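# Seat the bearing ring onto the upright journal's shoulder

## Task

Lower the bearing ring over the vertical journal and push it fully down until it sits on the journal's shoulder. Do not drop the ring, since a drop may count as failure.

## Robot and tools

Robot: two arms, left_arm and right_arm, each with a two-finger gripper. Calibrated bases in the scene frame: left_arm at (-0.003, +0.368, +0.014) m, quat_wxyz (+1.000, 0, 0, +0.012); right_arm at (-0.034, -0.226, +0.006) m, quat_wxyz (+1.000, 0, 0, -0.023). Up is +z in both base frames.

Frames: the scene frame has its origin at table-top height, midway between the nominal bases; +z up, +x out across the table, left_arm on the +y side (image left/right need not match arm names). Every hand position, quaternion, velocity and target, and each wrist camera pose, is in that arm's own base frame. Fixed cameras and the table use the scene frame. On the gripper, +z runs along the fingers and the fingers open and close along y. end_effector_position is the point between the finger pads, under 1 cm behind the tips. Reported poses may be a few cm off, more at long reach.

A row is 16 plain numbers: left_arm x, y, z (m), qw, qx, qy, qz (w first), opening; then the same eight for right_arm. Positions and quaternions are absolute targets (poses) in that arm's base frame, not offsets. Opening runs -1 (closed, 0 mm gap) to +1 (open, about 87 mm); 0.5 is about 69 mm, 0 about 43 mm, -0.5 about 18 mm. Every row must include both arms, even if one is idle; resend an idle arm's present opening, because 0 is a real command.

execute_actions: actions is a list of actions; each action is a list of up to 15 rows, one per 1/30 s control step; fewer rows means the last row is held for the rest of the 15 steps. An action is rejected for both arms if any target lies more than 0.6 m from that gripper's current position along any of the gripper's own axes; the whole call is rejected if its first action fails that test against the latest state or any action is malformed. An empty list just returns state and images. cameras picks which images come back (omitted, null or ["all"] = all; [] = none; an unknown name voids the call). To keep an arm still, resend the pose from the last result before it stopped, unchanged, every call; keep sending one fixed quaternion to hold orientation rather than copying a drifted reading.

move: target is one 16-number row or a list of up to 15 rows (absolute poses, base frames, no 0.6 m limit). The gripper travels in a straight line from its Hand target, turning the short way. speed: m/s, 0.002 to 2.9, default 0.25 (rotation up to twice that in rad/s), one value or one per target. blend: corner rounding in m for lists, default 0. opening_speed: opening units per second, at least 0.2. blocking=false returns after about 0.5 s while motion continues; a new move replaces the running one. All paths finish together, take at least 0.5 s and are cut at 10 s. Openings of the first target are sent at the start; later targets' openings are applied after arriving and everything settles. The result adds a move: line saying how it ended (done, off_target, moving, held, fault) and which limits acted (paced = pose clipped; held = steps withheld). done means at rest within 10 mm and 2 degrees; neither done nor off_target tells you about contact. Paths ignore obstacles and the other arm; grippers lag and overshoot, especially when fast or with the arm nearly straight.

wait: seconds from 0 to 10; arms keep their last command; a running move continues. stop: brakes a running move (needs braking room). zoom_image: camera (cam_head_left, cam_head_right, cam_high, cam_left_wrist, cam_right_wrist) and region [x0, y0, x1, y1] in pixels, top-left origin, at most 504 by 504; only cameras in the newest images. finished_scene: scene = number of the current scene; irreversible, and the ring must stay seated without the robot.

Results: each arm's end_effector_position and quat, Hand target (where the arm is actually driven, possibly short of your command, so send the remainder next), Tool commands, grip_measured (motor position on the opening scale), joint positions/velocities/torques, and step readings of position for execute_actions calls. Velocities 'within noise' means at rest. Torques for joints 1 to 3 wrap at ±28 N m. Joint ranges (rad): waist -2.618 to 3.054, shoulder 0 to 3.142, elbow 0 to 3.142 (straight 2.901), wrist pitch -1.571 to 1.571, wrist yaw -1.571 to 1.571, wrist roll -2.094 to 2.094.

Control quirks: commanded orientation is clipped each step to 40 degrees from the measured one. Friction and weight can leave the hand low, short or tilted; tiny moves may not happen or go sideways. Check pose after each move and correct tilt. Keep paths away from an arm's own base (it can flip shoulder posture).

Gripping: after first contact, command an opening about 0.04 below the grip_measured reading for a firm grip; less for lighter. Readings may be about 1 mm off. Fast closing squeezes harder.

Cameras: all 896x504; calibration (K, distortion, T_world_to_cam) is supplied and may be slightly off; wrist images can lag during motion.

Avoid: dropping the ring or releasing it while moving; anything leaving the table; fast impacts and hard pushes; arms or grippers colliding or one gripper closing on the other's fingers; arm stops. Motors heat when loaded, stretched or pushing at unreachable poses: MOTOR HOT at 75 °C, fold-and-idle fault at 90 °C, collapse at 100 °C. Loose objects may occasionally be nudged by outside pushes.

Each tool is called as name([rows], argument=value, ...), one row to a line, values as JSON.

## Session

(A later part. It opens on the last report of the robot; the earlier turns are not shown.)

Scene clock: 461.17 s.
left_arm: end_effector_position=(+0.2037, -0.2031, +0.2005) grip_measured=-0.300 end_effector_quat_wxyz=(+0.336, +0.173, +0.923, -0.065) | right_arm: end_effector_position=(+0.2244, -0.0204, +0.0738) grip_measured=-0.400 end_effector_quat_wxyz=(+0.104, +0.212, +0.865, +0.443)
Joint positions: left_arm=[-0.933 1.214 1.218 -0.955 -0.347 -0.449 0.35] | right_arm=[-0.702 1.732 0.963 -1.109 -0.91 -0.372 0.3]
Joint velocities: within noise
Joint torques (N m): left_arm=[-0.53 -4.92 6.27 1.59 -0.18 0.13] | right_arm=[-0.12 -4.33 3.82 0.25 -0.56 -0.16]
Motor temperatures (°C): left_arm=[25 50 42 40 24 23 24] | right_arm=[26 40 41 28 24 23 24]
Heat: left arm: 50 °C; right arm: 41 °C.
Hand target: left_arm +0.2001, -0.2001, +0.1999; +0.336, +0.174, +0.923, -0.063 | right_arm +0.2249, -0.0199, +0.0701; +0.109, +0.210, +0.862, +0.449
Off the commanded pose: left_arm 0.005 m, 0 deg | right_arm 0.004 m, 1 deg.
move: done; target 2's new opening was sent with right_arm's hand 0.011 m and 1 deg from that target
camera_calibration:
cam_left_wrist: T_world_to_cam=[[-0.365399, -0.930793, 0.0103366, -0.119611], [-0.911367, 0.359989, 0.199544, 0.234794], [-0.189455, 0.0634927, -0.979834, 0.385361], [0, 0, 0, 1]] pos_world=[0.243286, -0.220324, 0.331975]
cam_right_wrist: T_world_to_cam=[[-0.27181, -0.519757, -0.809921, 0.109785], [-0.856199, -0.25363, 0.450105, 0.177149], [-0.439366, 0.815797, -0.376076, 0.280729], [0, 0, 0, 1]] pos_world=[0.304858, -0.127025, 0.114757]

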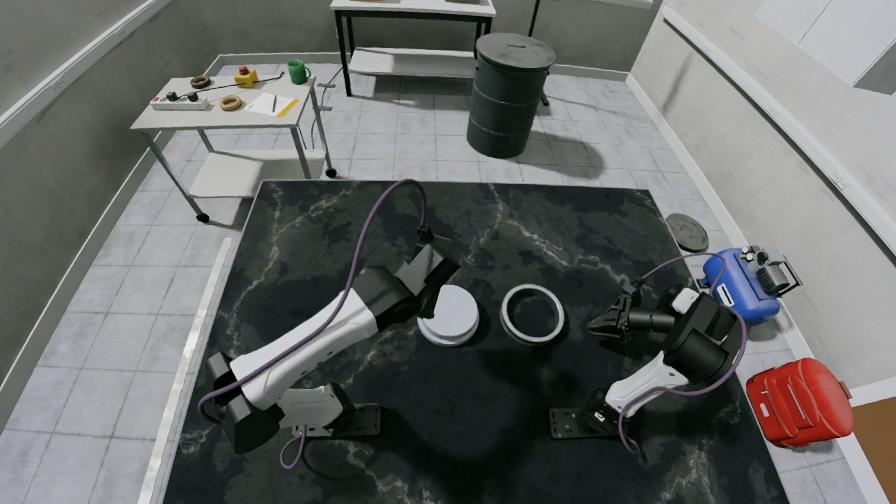

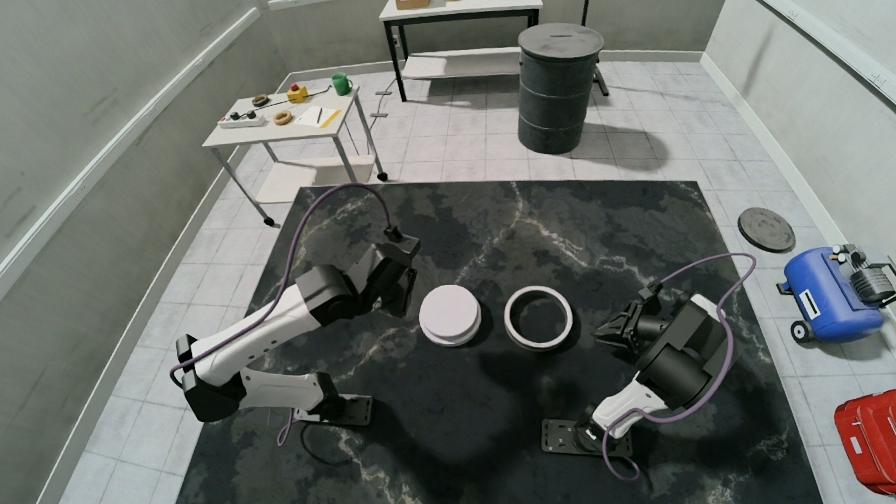

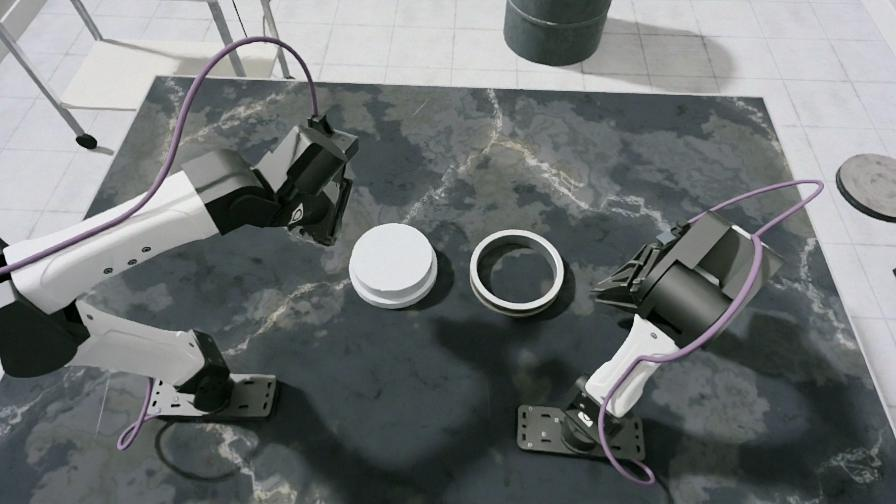

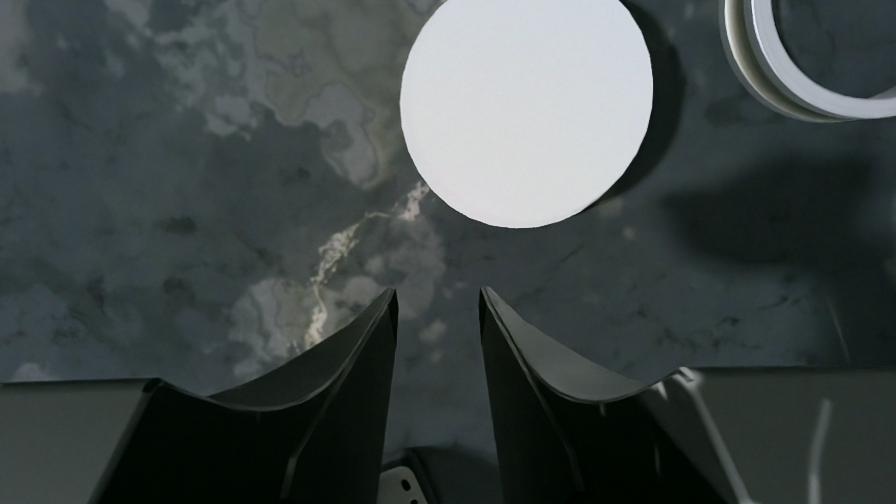

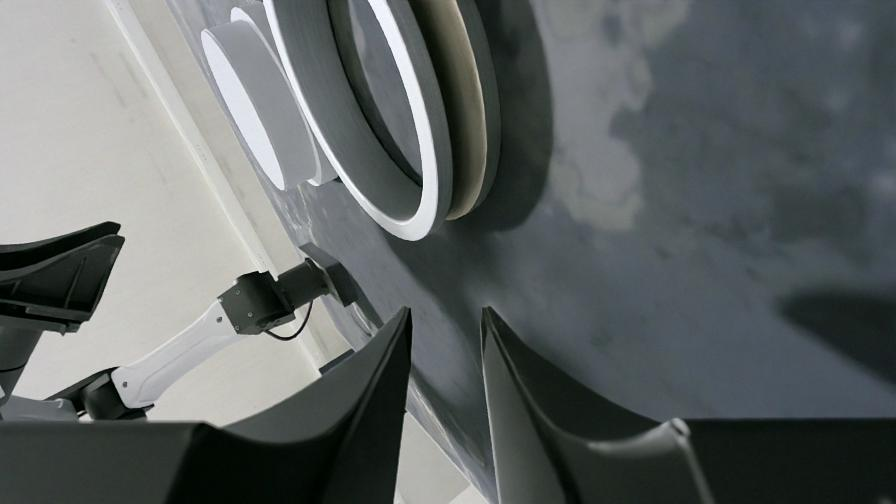

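move(target=[0.20, -0.20, 0.20, 0.3361,0.1745,0.9234,-0.0635, -0.3, 0.2377, 0.018, 0.030, 0.1093,0.2100,0.8618,0.4486, -0.35], speed=0.06, cameras=["cam_high","cam_head_right","cam_right_wrist"])

zoom_image(camera="cam_right_wrist", region=[330, 100, 630, 360])

zoom_image(camera="cam_head_right", region=[500, 270, 700, 400])

Scene clock: 496.77 s.
left_arm: end_effector_position=(+0.2036, -0.2030, +0.2005) grip_measured=-0.300 end_effector_quat_wxyz=(+0.336, +0.173, +0.923, -0.065) | right_arm: end_effector_position=(+0.2384, +0.0146, +0.0325) grip_measured=-0.350 end_effector_quat_wxyz=(+0.111, +0.207, +0.866, +0.442)
Joint positions: left_arm=[-0.933 1.214 1.218 -0.955 -0.347 -0.449 0.35] | right_arm=[-0.558 1.737 0.785 -0.723 -0.942 -0.141 0.325]
Joint velocities: within noise
Joint torques (N m): left_arm=[-0.53 -4.92 6.27 1.58 -0.18 0.13] | right_arm=[0.64 -4.26 3.49 0.56 -0.57 0.05]
Motor temperatures (°C): left_arm=[25 45 41 39 24 23 24] | right_arm=[26 38 39 27 24 23 24]
Heat: left arm: 45 °C; right arm: 39 °C.
Hand target: left_arm +0.2001, -0.2000, +0.1999; +0.336, +0.174, +0.923, -0.063 | right_arm +0.2376, +0.0180, +0.0302; +0.109, +0.210, +0.862, +0.449
Off the commanded pose: left_arm 0.005 m, 0 deg | right_arm 0.004 m, 1 deg.
move: done
camera_calibration:
cam_right_wrist: T_world_to_cam=[[-0.257298, -0.526837, -0.810087, 0.0948587], [-0.863098, -0.251714, 0.437837, 0.218719], [-0.434579, 0.811839, -0.389946, 0.242233], [0, 0, 0, 1]] pos_world=[0.318453, -0.0916249, 0.0755385]
Images, in order (width x height): cam_head_right 896x504, cam_high 896x504, cam_right_wrist 896x504.

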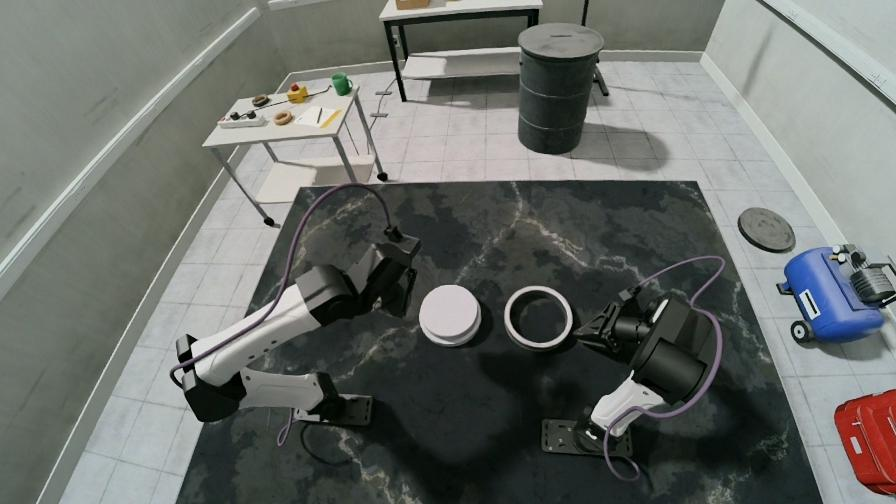

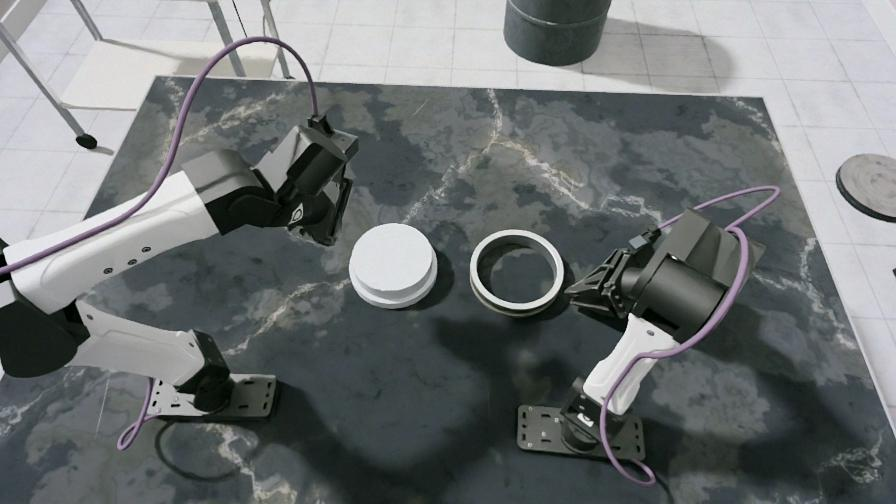

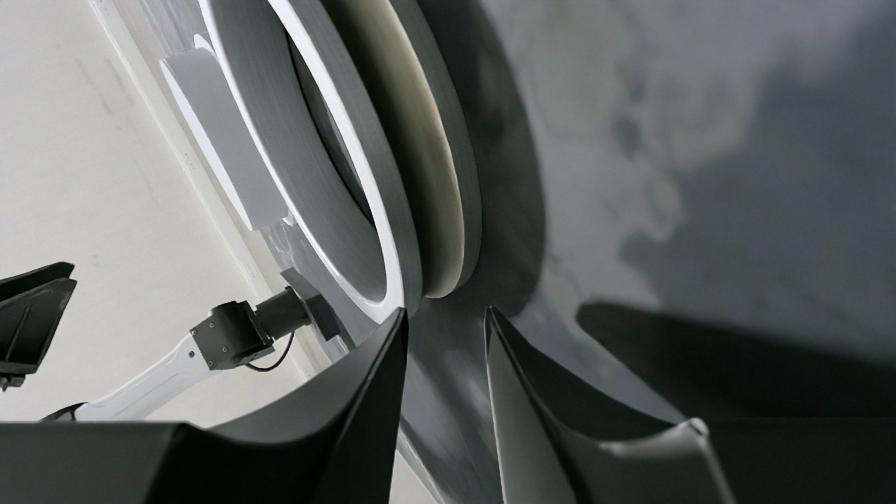

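Scaled by 1.680 from the camera's 896x504 image, which has a finer 1280x720 frame.

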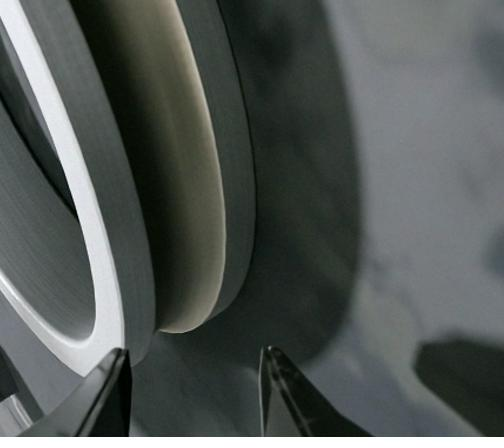

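Scaled by 2.520 from the camera's 896x504 image, which has a finer 1280x720 frame.

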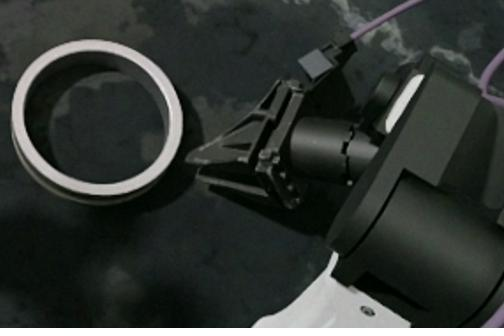

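move(target=[0.20, -0.20, 0.20, 0.3361,0.1745,0.9234,-0.0635, -0.3, 0.249, 0.0425, 0.0285, 0.1093,0.2100,0.8618,0.4486, -0.35], speed=0.04, cameras=["cam_high","cam_head_right","cam_right_wrist"])

zoom_image(camera="cam_right_wrist", region=[330, 100, 630, 360])

Scene clock: 508.73 s.
left_arm: end_effector_position=(+0.2036, -0.2030, +0.2005) grip_measured=-0.300 end_effector_quat_wxyz=(+0.336, +0.173, +0.923, -0.065) | right_arm: end_effector_position=(+0.2484, +0.0408, +0.0258) grip_measured=-0.350 end_effector_quat_wxyz=(+0.100, +0.214, +0.863, +0.447)
Joint positions: left_arm=[-0.933 1.214 1.218 -0.955 -0.347 -0.449 0.35] | right_arm=[-0.447 1.727 0.728 -0.551 -0.951 0.05 0.325]
Joint velocities: within noise
Joint torques (N m): left_arm=[-0.54 -4.92 6.28 1.58 -0.17 0.13] | right_arm=[0.64 -6.54 3.51 0.85 -0.52 0.04]
Motor temperatures (°C): left_arm=[25 44 41 39 24 23 24] | right_arm=[26 38 39 27 24 23 24]
Heat: left arm: 44 °C; right arm: 39 °C.
Hand target: left_arm +0.2001, -0.2000, +0.1999; +0.336, +0.174, +0.923, -0.063 | right_arm +0.2489, +0.0425, +0.0285; +0.109, +0.210, +0.862, +0.449
Off the commanded pose: left_arm 0.005 m, 0 deg | right_arm 0.003 m, 1 deg.
move: done
camera_calibration:
cam_right_wrist: T_world_to_cam=[[-0.276832, -0.512029, -0.813136, 0.110126], [-0.853033, -0.258619, 0.453267, 0.234159], [-0.442378, 0.819111, -0.365183, 0.223624], [0, 0, 0, 1]] pos_world=[0.329158, -0.0662273, 0.0650747]
Images, in order (width x height): cam_head_right 896x504, cam_high 896x504, cam_right_wrist 896x504.

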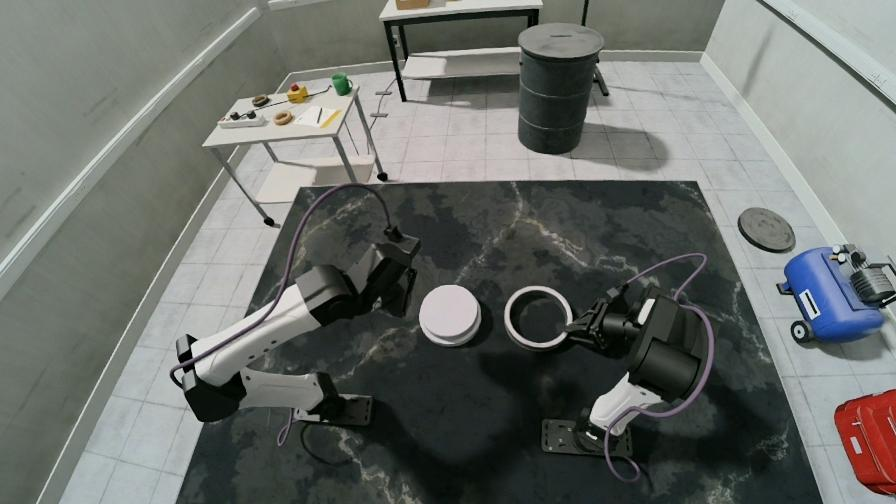

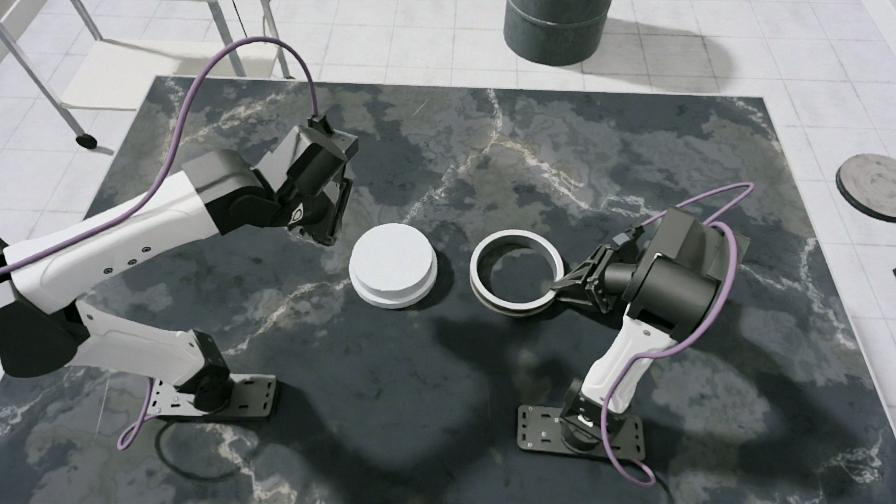

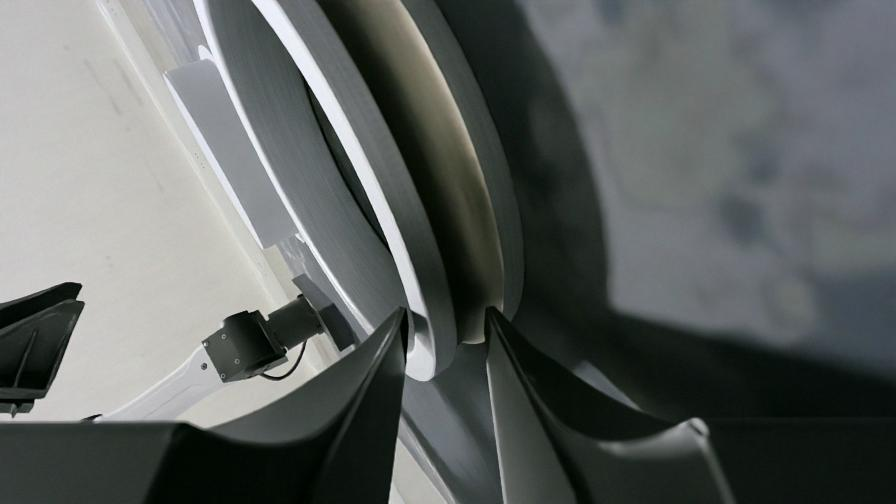

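Scaled by 1.680 from the camera's 896x504 image, which has a finer 1280x720 frame.

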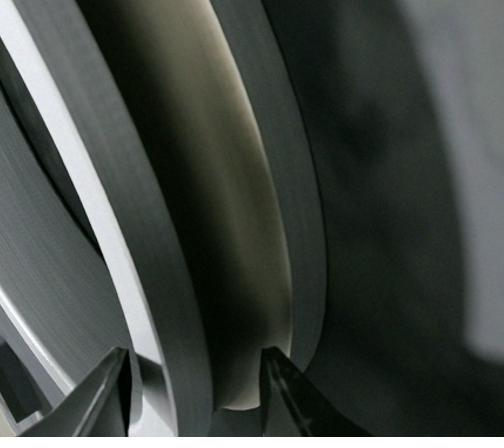

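move(target=[0.20, -0.20, 0.20, 0.3361,0.1745,0.9234,-0.0635, -0.3, 0.2497, 0.0440, 0.0285, 0.1093,0.2100,0.8618,0.4486, -0.9], speed=0.04, opening_speed=0.4, cameras=["cam_head_right","cam_right_wrist"])

zoom_image(camera="cam_right_wrist", region=[330, 100, 630, 400])

Scene clock: 519.60 s.
left_arm: end_effector_position=(+0.2036, -0.2030, +0.2005) grip_measured=-0.300 end_effector_quat_wxyz=(+0.336, +0.173, +0.923, -0.065) | right_arm: end_effector_position=(+0.2499, +0.0419, +0.0283) grip_measured=-0.591 end_effector_quat_wxyz=(+0.102, +0.213, +0.862, +0.449)
Joint positions: left_arm=[-0.933 1.214 1.218 -0.955 -0.347 -0.449 0.35] | right_arm=[-0.442 1.718 0.728 -0.546 -0.956 0.061 0.204]
Joint velocities: within noise
Joint torques (N m): left_arm=[-0.51 -4.92 6.27 1.59 -0.18 0.13] | right_arm=[0.84 -6.02 3.29 0.9 -0.47 0.07]
Motor temperatures (°C): left_arm=[25 43 41 39 24 23 24] | right_arm=[26 38 38 27 24 23 24]
Heat: left arm: 43 °C; right arm: 38 °C.
Hand target: left_arm +0.2001, -0.2000, +0.1999; +0.336, +0.174, +0.923, -0.063 | right_arm +0.2497, +0.0439, +0.0285; +0.109, +0.210, +0.862, +0.449
Off the commanded pose: left_arm 0.005 m, 0 deg | right_arm 0.002 m, 1 deg.
move: done
camera_calibration:
cam_right_wrist: T_world_to_cam=[[-0.272315, -0.509423, -0.816292, 0.11209], [-0.856299, -0.258626, 0.447062, 0.235646], [-0.438858, 0.820732, -0.365791, 0.223426], [0, 0, 0, 1]] pos_world=[0.330359, -0.0653273, 0.0678767]
Images, in order (width x height): cam_head_right 896x504, cam_right_wrist 896x504.

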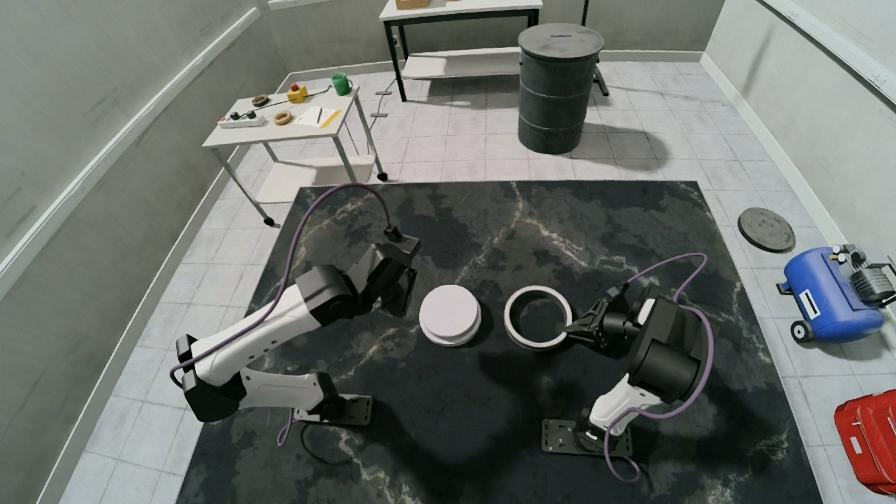

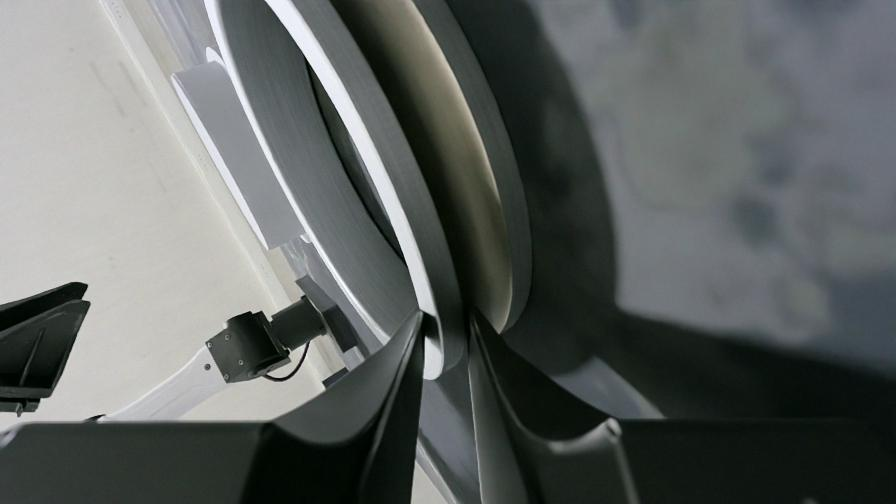

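Scaled by 1.680 from the camera's 896x504 image, which has a finer 1280x720 frame.

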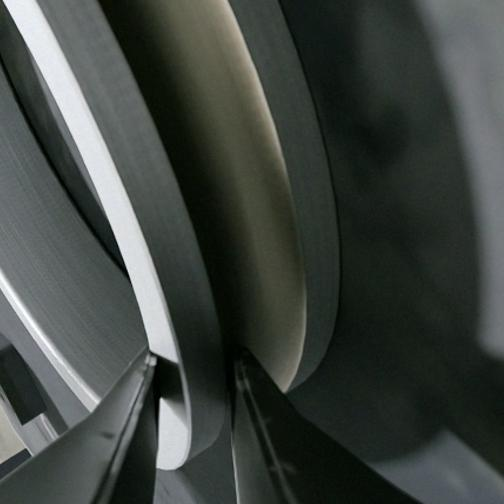

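move([
  [0.27, -0.27, 0.20, -0.1250,0.2400,0.8539,-0.4445, -0.35, 0.2497, 0.0440, 0.0285, 0.1093,0.2100,0.8618,0.4486, -0.9],
  [0.331, -0.404, 0.12, -0.1250,0.2400,0.8539,-0.4445, -0.35, 0.2497, 0.0440, 0.0285, 0.1093,0.2100,0.8618,0.4486, -0.9],
  [0.331, -0.404, 0.075, -0.1250,0.2400,0.8539,-0.4445, -0.35, 0.2497, 0.0440, 0.0285, 0.1093,0.2100,0.8618,0.4486, -0.9],
], speed=[0.2,0.15,0.1])

Scene clock: 534.00 s.
left_arm: end_effector_position=(+0.3294, -0.4006, +0.0761) grip_measured=-0.350 end_effector_quat_wxyz=(-0.117, +0.223, +0.858, -0.448) | right_arm: end_effector_position=(+0.2499, +0.0419, +0.0283) grip_measured=-0.591 end_effector_quat_wxyz=(+0.102, +0.213, +0.862, +0.449)
Joint positions: left_arm=[-0.595 2.846 2.843 -1.447 0.958 -0.148 0.325] | right_arm=[-0.442 1.718 0.728 -0.546 -0.956 0.061 0.204]
Joint velocities: within noise
Joint torques (N m): left_arm=[-0.28 -14.34 8.75 0.76 0.48 0.31] | right_arm=[0.87 -6.02 3.29 0.89 -0.46 0.07]
Motor temperatures (°C): left_arm=[25 44 41 38 24 23 24] | right_arm=[26 38 38 27 24 23 25]
Heat: left arm: 44 °C; right arm: 38 °C.
Hand target: left_arm +0.3304, -0.4037, +0.0749; -0.110, +0.231, +0.855, -0.451 | right_arm +0.2497, +0.0439, +0.0285; +0.109, +0.210, +0.862, +0.449
Off the commanded pose: left_arm 0.004 m, 2 deg | right_arm 0.002 m, 1 deg.
elbow stopped short (left arm): the move would have taken joint 3 (elbow) straighter than the controller allows.
move: done
camera_calibration:
cam_left_wrist: T_world_to_cam=[[-0.272692, -0.495561, 0.824656, -0.174458], [-0.227519, 0.866045, 0.445199, 0.404112], [-0.934812, -0.0662226, -0.348913, 0.445329], [0, 0, 0, 1]] pos_world=[0.460669, -0.406943, 0.119339]
cam_right_wrist: T_world_to_cam=[[-0.272315, -0.509423, -0.816292, 0.11209], [-0.856299, -0.258626, 0.447062, 0.235646], [-0.438858, 0.820732, -0.365791, 0.223426], [0, 0, 0, 1]] pos_world=[0.330359, -0.0653273, 0.0678767]

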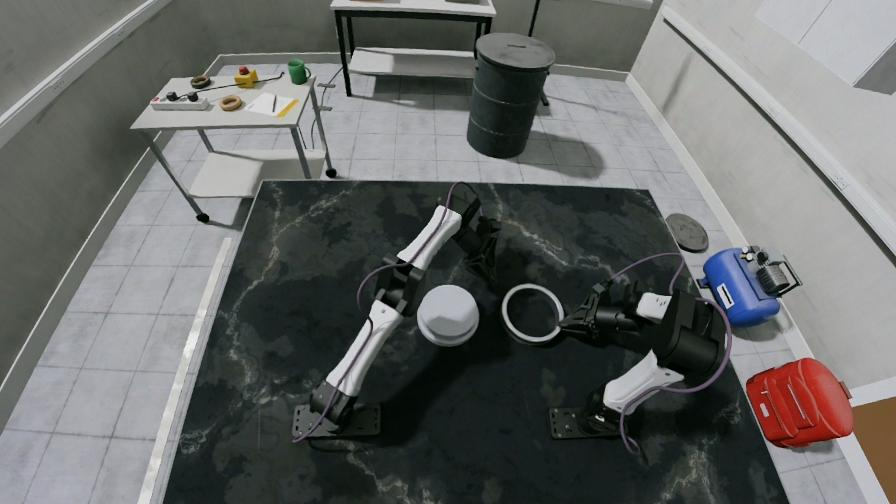

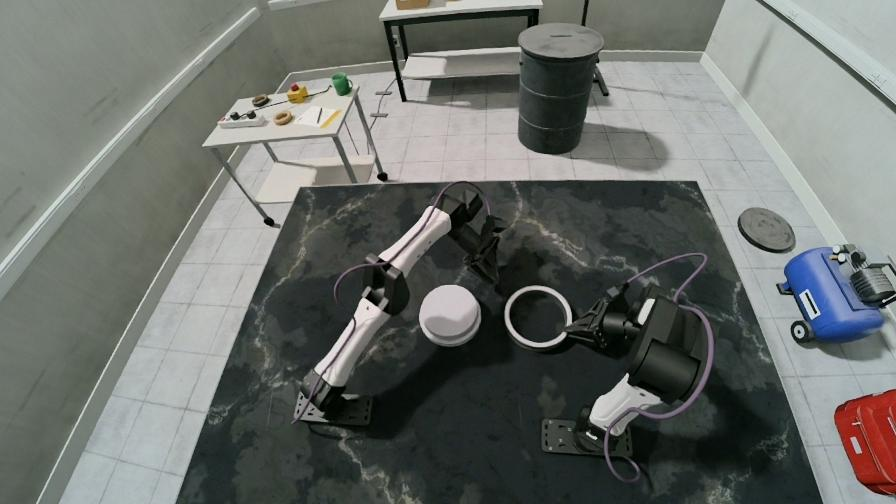

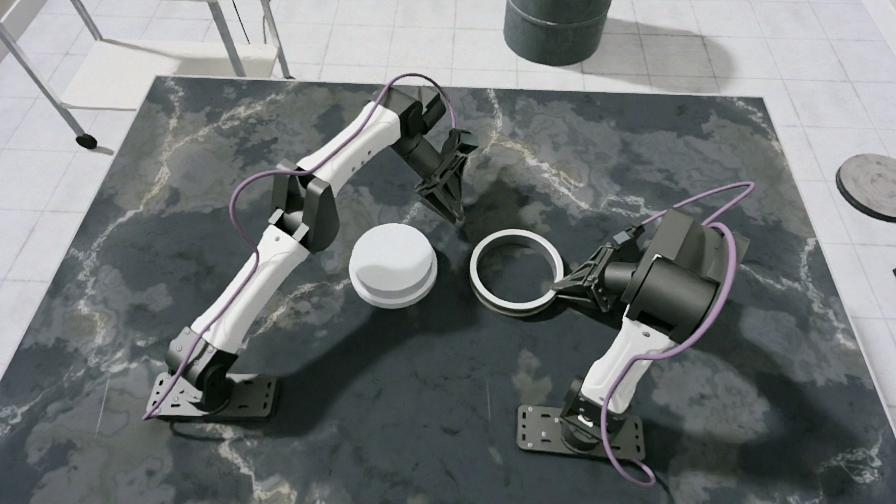

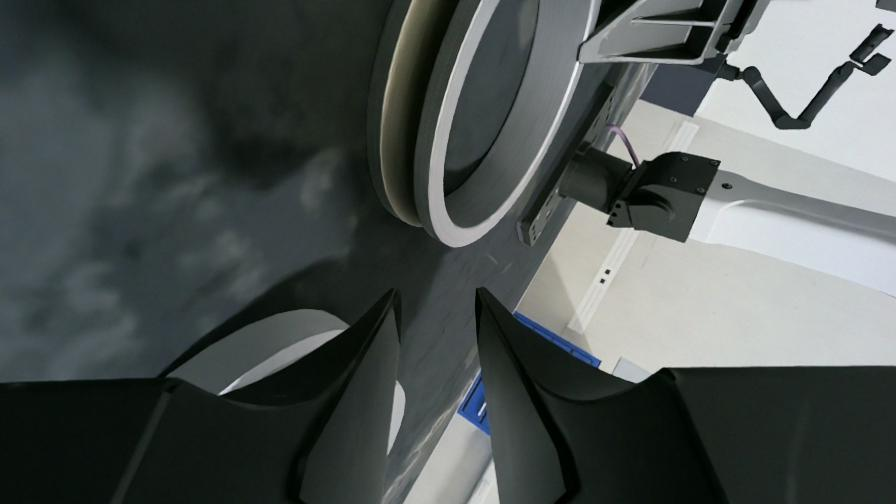

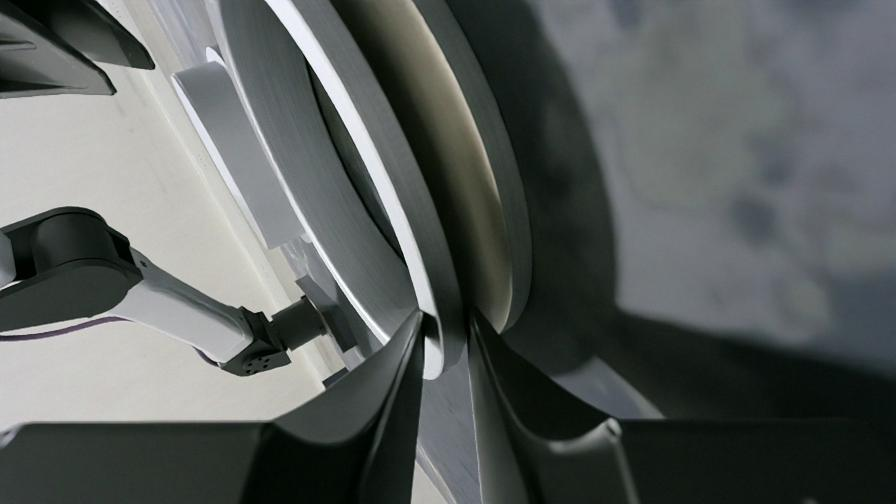

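move(target=[0.300, -0.36, 0.14, -0.1250,0.2400,0.8539,-0.4445, -0.35, 0.212, 0.0290, 0.0285, 0.1093,0.2100,0.8618,0.4486, -0.9], speed=0.05, cameras=["cam_high","cam_right_wrist"])

Scene clock: 553.40 s.
left_arm: end_effector_position=(+0.2992, -0.3625, +0.1212) grip_measured=-0.350 end_effector_quat_wxyz=(-0.146, +0.231, +0.857, -0.437) | right_arm: end_effector_position=(+0.2172, +0.0291, +0.0289) grip_measured=-0.899 end_effector_quat_wxyz=(+0.109, +0.213, +0.858, +0.455)
Joint positions: left_arm=[-0.569 2.585 2.509 -1.518 0.958 -0.03 0.325] | right_arm=[-0.567 1.684 0.676 -0.691 -0.969 -0.147 0.05]
Joint velocities: within noise
Joint torques (N m): left_arm=[0.53 -18.78 5.5 0.45 0.48 0.32] | right_arm=[-0.17 -5.85 3.36 0.22 -0.31 -0.19]
Motor temperatures (°C): left_arm=[25 54 41 36 24 23 24] | right_arm=[26 38 37 27 24 23 25]
Heat: left arm: 54 °C; right arm: 38 °C.
Hand target: left_arm +0.2998, -0.3601, +0.1397; -0.126, +0.241, +0.854, -0.444 | right_arm +0.2122, +0.0291, +0.0284; +0.109, +0.210, +0.862, +0.449
Off the commanded pose: left_arm 0.019 m, 3 deg | right_arm 0.005 m, 1 deg.
move: off_target (left_arm)
camera_calibration:
cam_right_wrist: T_world_to_cam=[[-0.262897, -0.49822, -0.826234, 0.0950204], [-0.864689, -0.258232, 0.430846, 0.206306], [-0.428016, 0.827704, -0.362917, 0.217038], [0, 0, 0, 1]] pos_world=[0.296266, -0.0790273, 0.0683897]
Images, in order (width x height): cam_high 896x504, cam_right_wrist 896x504.

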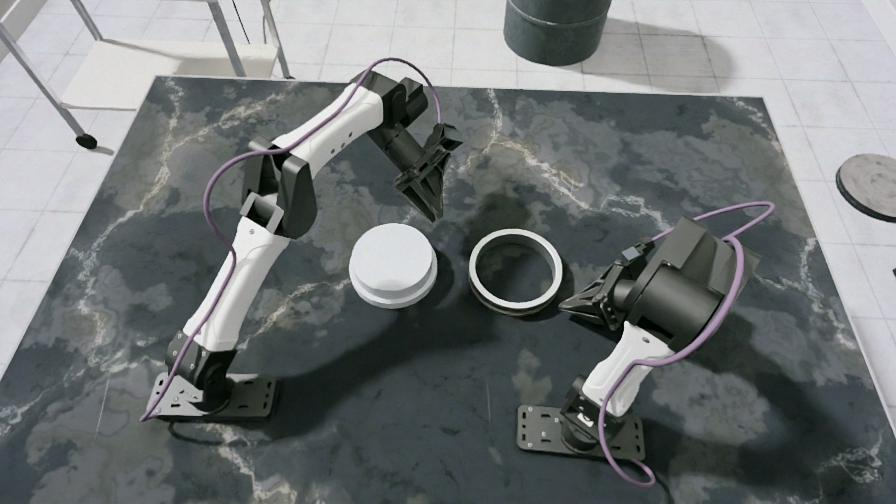

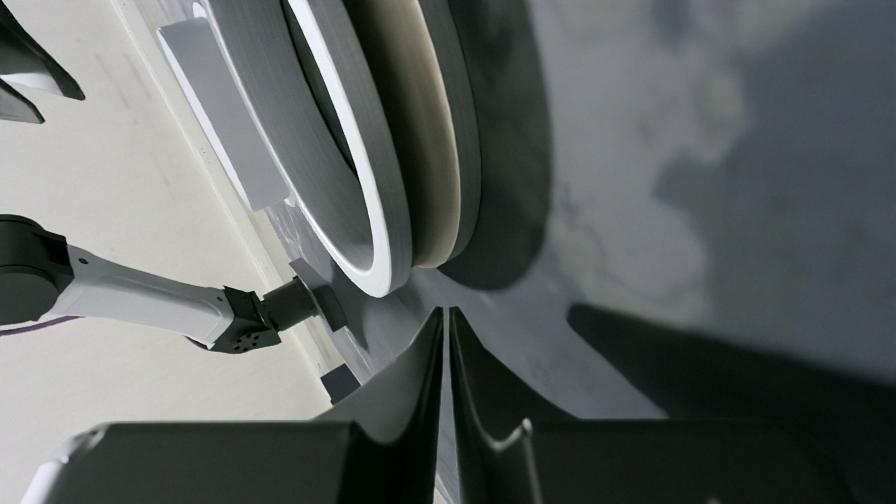

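move([
  [0.27, -0.30, 0.18, -0.1250,0.2400,0.8539,-0.4445, -0.35, 0.212, 0.000, 0.08, 0.1093,0.2100,0.8618,0.4486, -1],
  [0.23, -0.24, 0.20, -0.1250,0.2400,0.8539,-0.4445, -0.35, 0.245, 0.06, 0.14, 0.0864,0.1300,0.9876,-0.0114, -1],
  [0.23, -0.24, 0.20, -0.1250,0.2400,0.8539,-0.4445, -0.35, 0.243, 0.0956, 0.07, 0.0864,0.1300,0.9876,-0.0114, -1],
], speed=[0.1,0.2,0.12], cameras=["cam_high","cam_right_wrist"])

Scene clock: 564.53 s.
left_arm: end_effector_position=(+0.2340, -0.2451, +0.1914) grip_measured=-0.350 end_effector_quat_wxyz=(-0.122, +0.227, +0.856, -0.448) | right_arm: end_effector_position=(+0.2427, +0.0968, +0.0761) grip_measured=-0.970 end_effector_quat_wxyz=(+0.086, +0.125, +0.988, -0.004)
Joint positions: left_arm=[-0.39 2.011 1.815 -1.567 0.953 0.227 0.325] | right_arm=[0.348 1.533 1.102 -0.989 0.085 0.594 0.015]
Joint velocities: within noise
Joint torques (N m): left_arm=[0.47 -13.37 5.33 -0.03 0.38 0.33] | right_arm=[0.55 -3.99 5.08 1.04 0.19 0.16]
Motor temperatures (°C): left_arm=[25 63 41 35 24 23 24] | right_arm=[26 38 37 27 24 23 24]
Heat: left arm: 63 °C; right arm: 38 °C.
Hand target: left_arm +0.2298, -0.2405, +0.1994; -0.111, +0.233, +0.857, -0.446 | right_arm +0.2429, +0.0955, +0.0701; +0.086, +0.130, +0.988, -0.011
Off the commanded pose: left_arm 0.011 m, 2 deg | right_arm 0.006 m, 1 deg.
joint sent to its limit (left arm) — joint 4 (wrist pitch), lower limit. The joint targets still meet the commanded pose.
move: off_target (left_arm)
camera_calibration:
cam_right_wrist: T_world_to_cam=[[-0.244231, -0.96965, -0.0114483, 0.153653], [-0.747761, 0.180799, 0.638878, 0.138831], [-0.617418, 0.164594, -0.769223, 0.330159], [0, 0, 0, 1]] pos_world=[0.345186, 0.0695467, 0.167029]
Images, in order (width x height): cam_high 896x504, cam_right_wrist 896x504.

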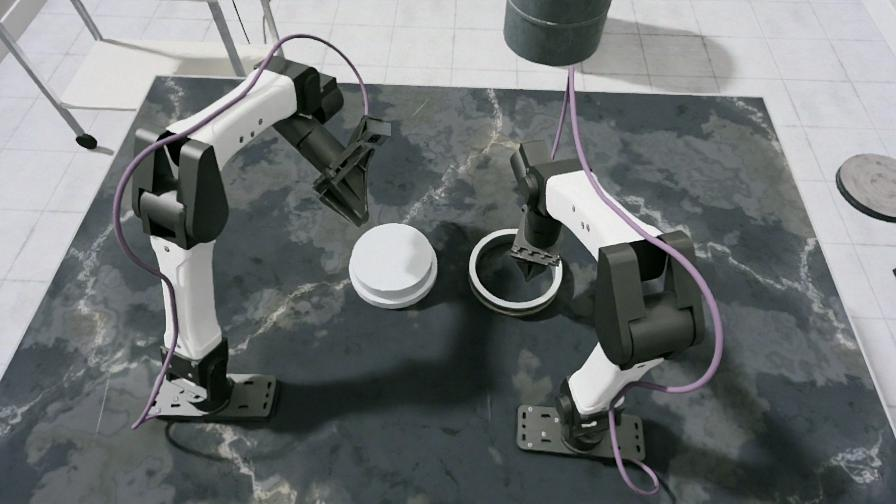

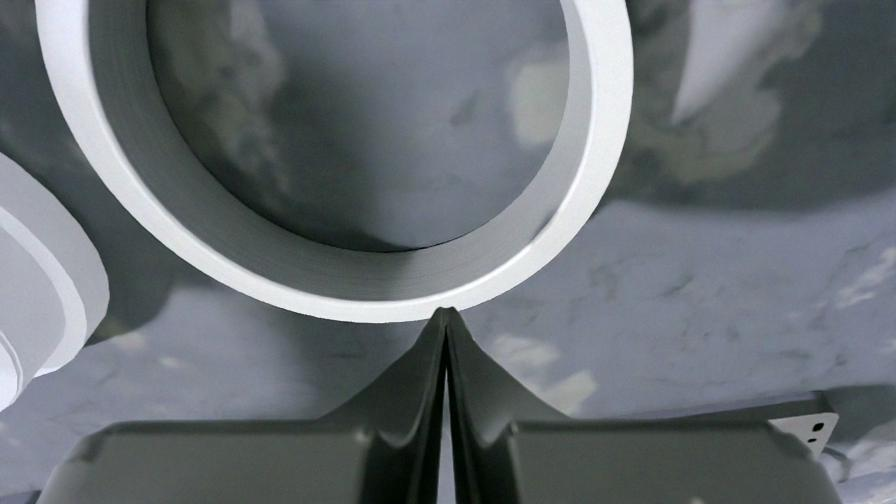

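move([
  [0.20, -0.20, 0.20, 0.3361,0.1745,0.9234,-0.0635, -0.35, 0.243, 0.0956, 0.015, 0.0864,0.1300,0.9876,-0.0114, -1],
  [0.20, -0.20, 0.20, 0.3361,0.1745,0.9234,-0.0635, -0.35, 0.190, 0.070, 0.017, 0.0864,0.1300,0.9876,-0.0114, -1],
], speed=[0.08,0.05], cameras=["cam_high","cam_right_wrist"])

Scene clock: 578.17 s.
left_arm: end_effector_position=(+0.2008, -0.2003, +0.1978) grip_measured=-0.350 end_effector_quat_wxyz=(+0.328, +0.180, +0.925, -0.059) | right_arm: end_effector_position=(+0.2131, +0.0820, +0.0209) grip_measured=-0.970 end_effector_quat_wxyz=(+0.119, +0.135, +0.984, +0.011)
Joint positions: left_arm=[-0.933 1.216 1.218 -0.973 -0.342 -0.443 0.325] | right_arm=[0.332 1.399 0.749 -0.698 0.086 0.594 0.015]
Joint velocities: within noise
Joint torques (N m): left_arm=[-0.53 -5.09 6.3 1.76 -0.23 0.05] | right_arm=[-0.35 -4.6 3.99 0.32 0.14 -0.12]
Motor temperatures (°C): left_arm=[25 60 41 36 24 23 24] | right_arm=[26 37 37 27 24 23 24]
Heat: left arm: 60 °C; right arm: 37 °C.
Hand target: left_arm +0.2001, -0.2000, +0.2000; +0.336, +0.174, +0.923, -0.064 | right_arm +0.1911, +0.0708, +0.0166; +0.086, +0.130, +0.988, -0.011
Off the commanded pose: left_arm 0.002 m, 1 deg | right_arm 0.026 m, 5 deg.
move: off_target (right_arm)
camera_calibration:
cam_right_wrist: T_world_to_cam=[[-0.258725, -0.964558, -0.0518595, 0.134934], [-0.786781, 0.179285, 0.59062, 0.164036], [-0.56039, 0.19361, -0.805281, 0.258047], [0, 0, 0, 1]] pos_world=[0.308578, 0.0507823, 0.117915]
Images, in order (width x height): cam_high 896x504, cam_right_wrist 896x504.

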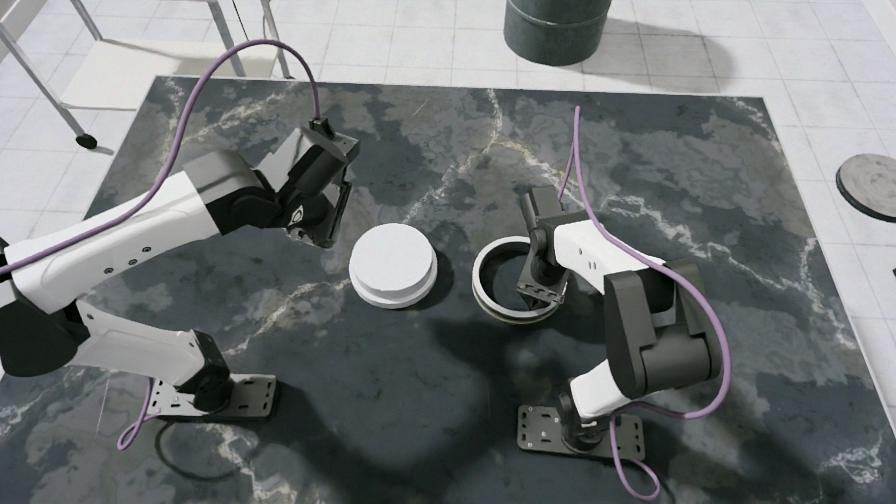

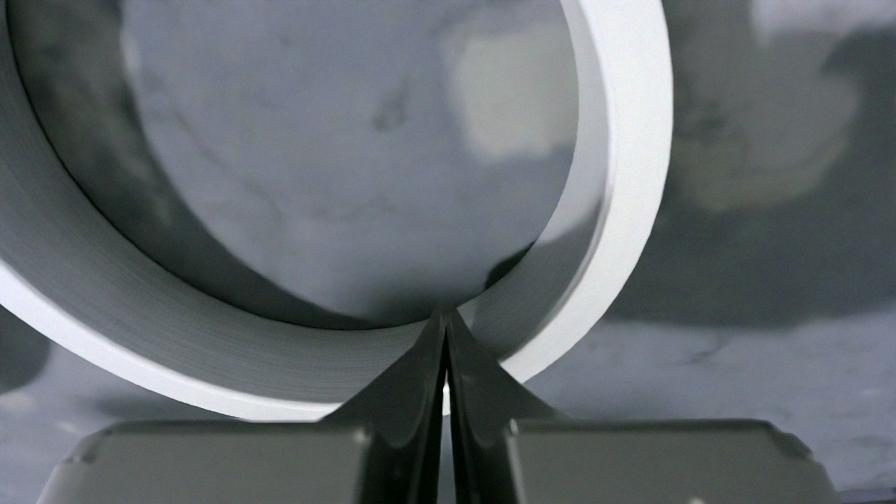

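move(target=[0.20, -0.20, 0.20, 0.3361,0.1745,0.9234,-0.0635, -0.35, 0.165, 0.057, 0.019, 0.0864,0.1300,0.9876,-0.0114, -1], speed=0.04, cameras=["cam_high"])

Scene clock: 581.57 s.
left_arm: end_effector_position=(+0.2009, -0.2004, +0.1978) grip_measured=-0.350 end_effector_quat_wxyz=(+0.328, +0.180, +0.925, -0.059) | right_arm: end_effector_position=(+0.1917, +0.0689, +0.0241) grip_measured=-0.970 end_effector_quat_wxyz=(+0.126, +0.137, +0.982, +0.012)
Joint positions: left_arm=[-0.933 1.216 1.218 -0.973 -0.342 -0.443 0.325] | right_arm=[0.308 1.273 0.669 -0.728 0.086 0.576 0.015]
Joint velocities: within noise
Joint torques (N m): left_arm=[-0.51 -5.09 6.31 1.76 -0.23 0.05] | right_arm=[-0.36 -3.59 4.03 0.24 0.1 -0.14]
Motor temperatures (°C): left_arm=[25 58 41 36 24 23 24] | right_arm=[26 37 37 27 24 23 24]
Heat: left arm: 58 °C; right arm: 37 °C.
Hand target: left_arm +0.2001, -0.2000, +0.2000; +0.336, +0.175, +0.923, -0.064 | right_arm +0.1665, +0.0579, +0.0184; +0.086, +0.130, +0.988, -0.011
Off the commanded pose: left_arm 0.002 m, 1 deg | right_arm 0.030 m, 5 deg.
move: off_target (right_arm)
Images, in order (width x height): cam_high 896x504.

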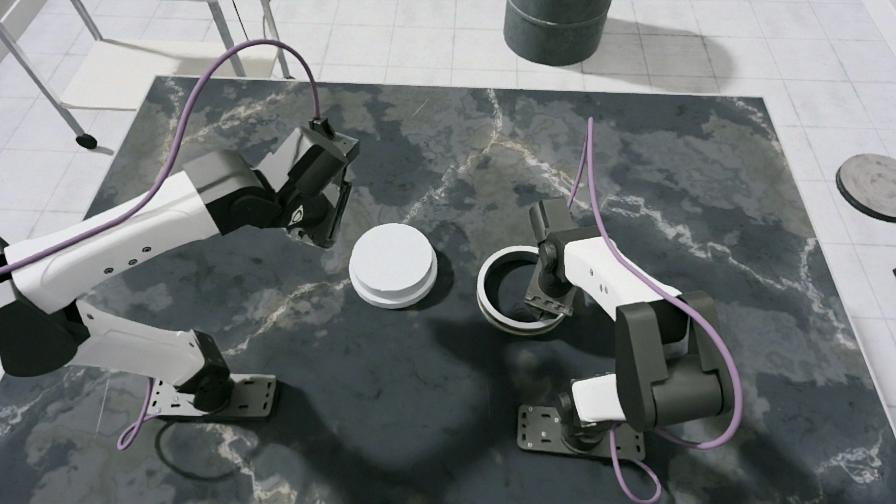

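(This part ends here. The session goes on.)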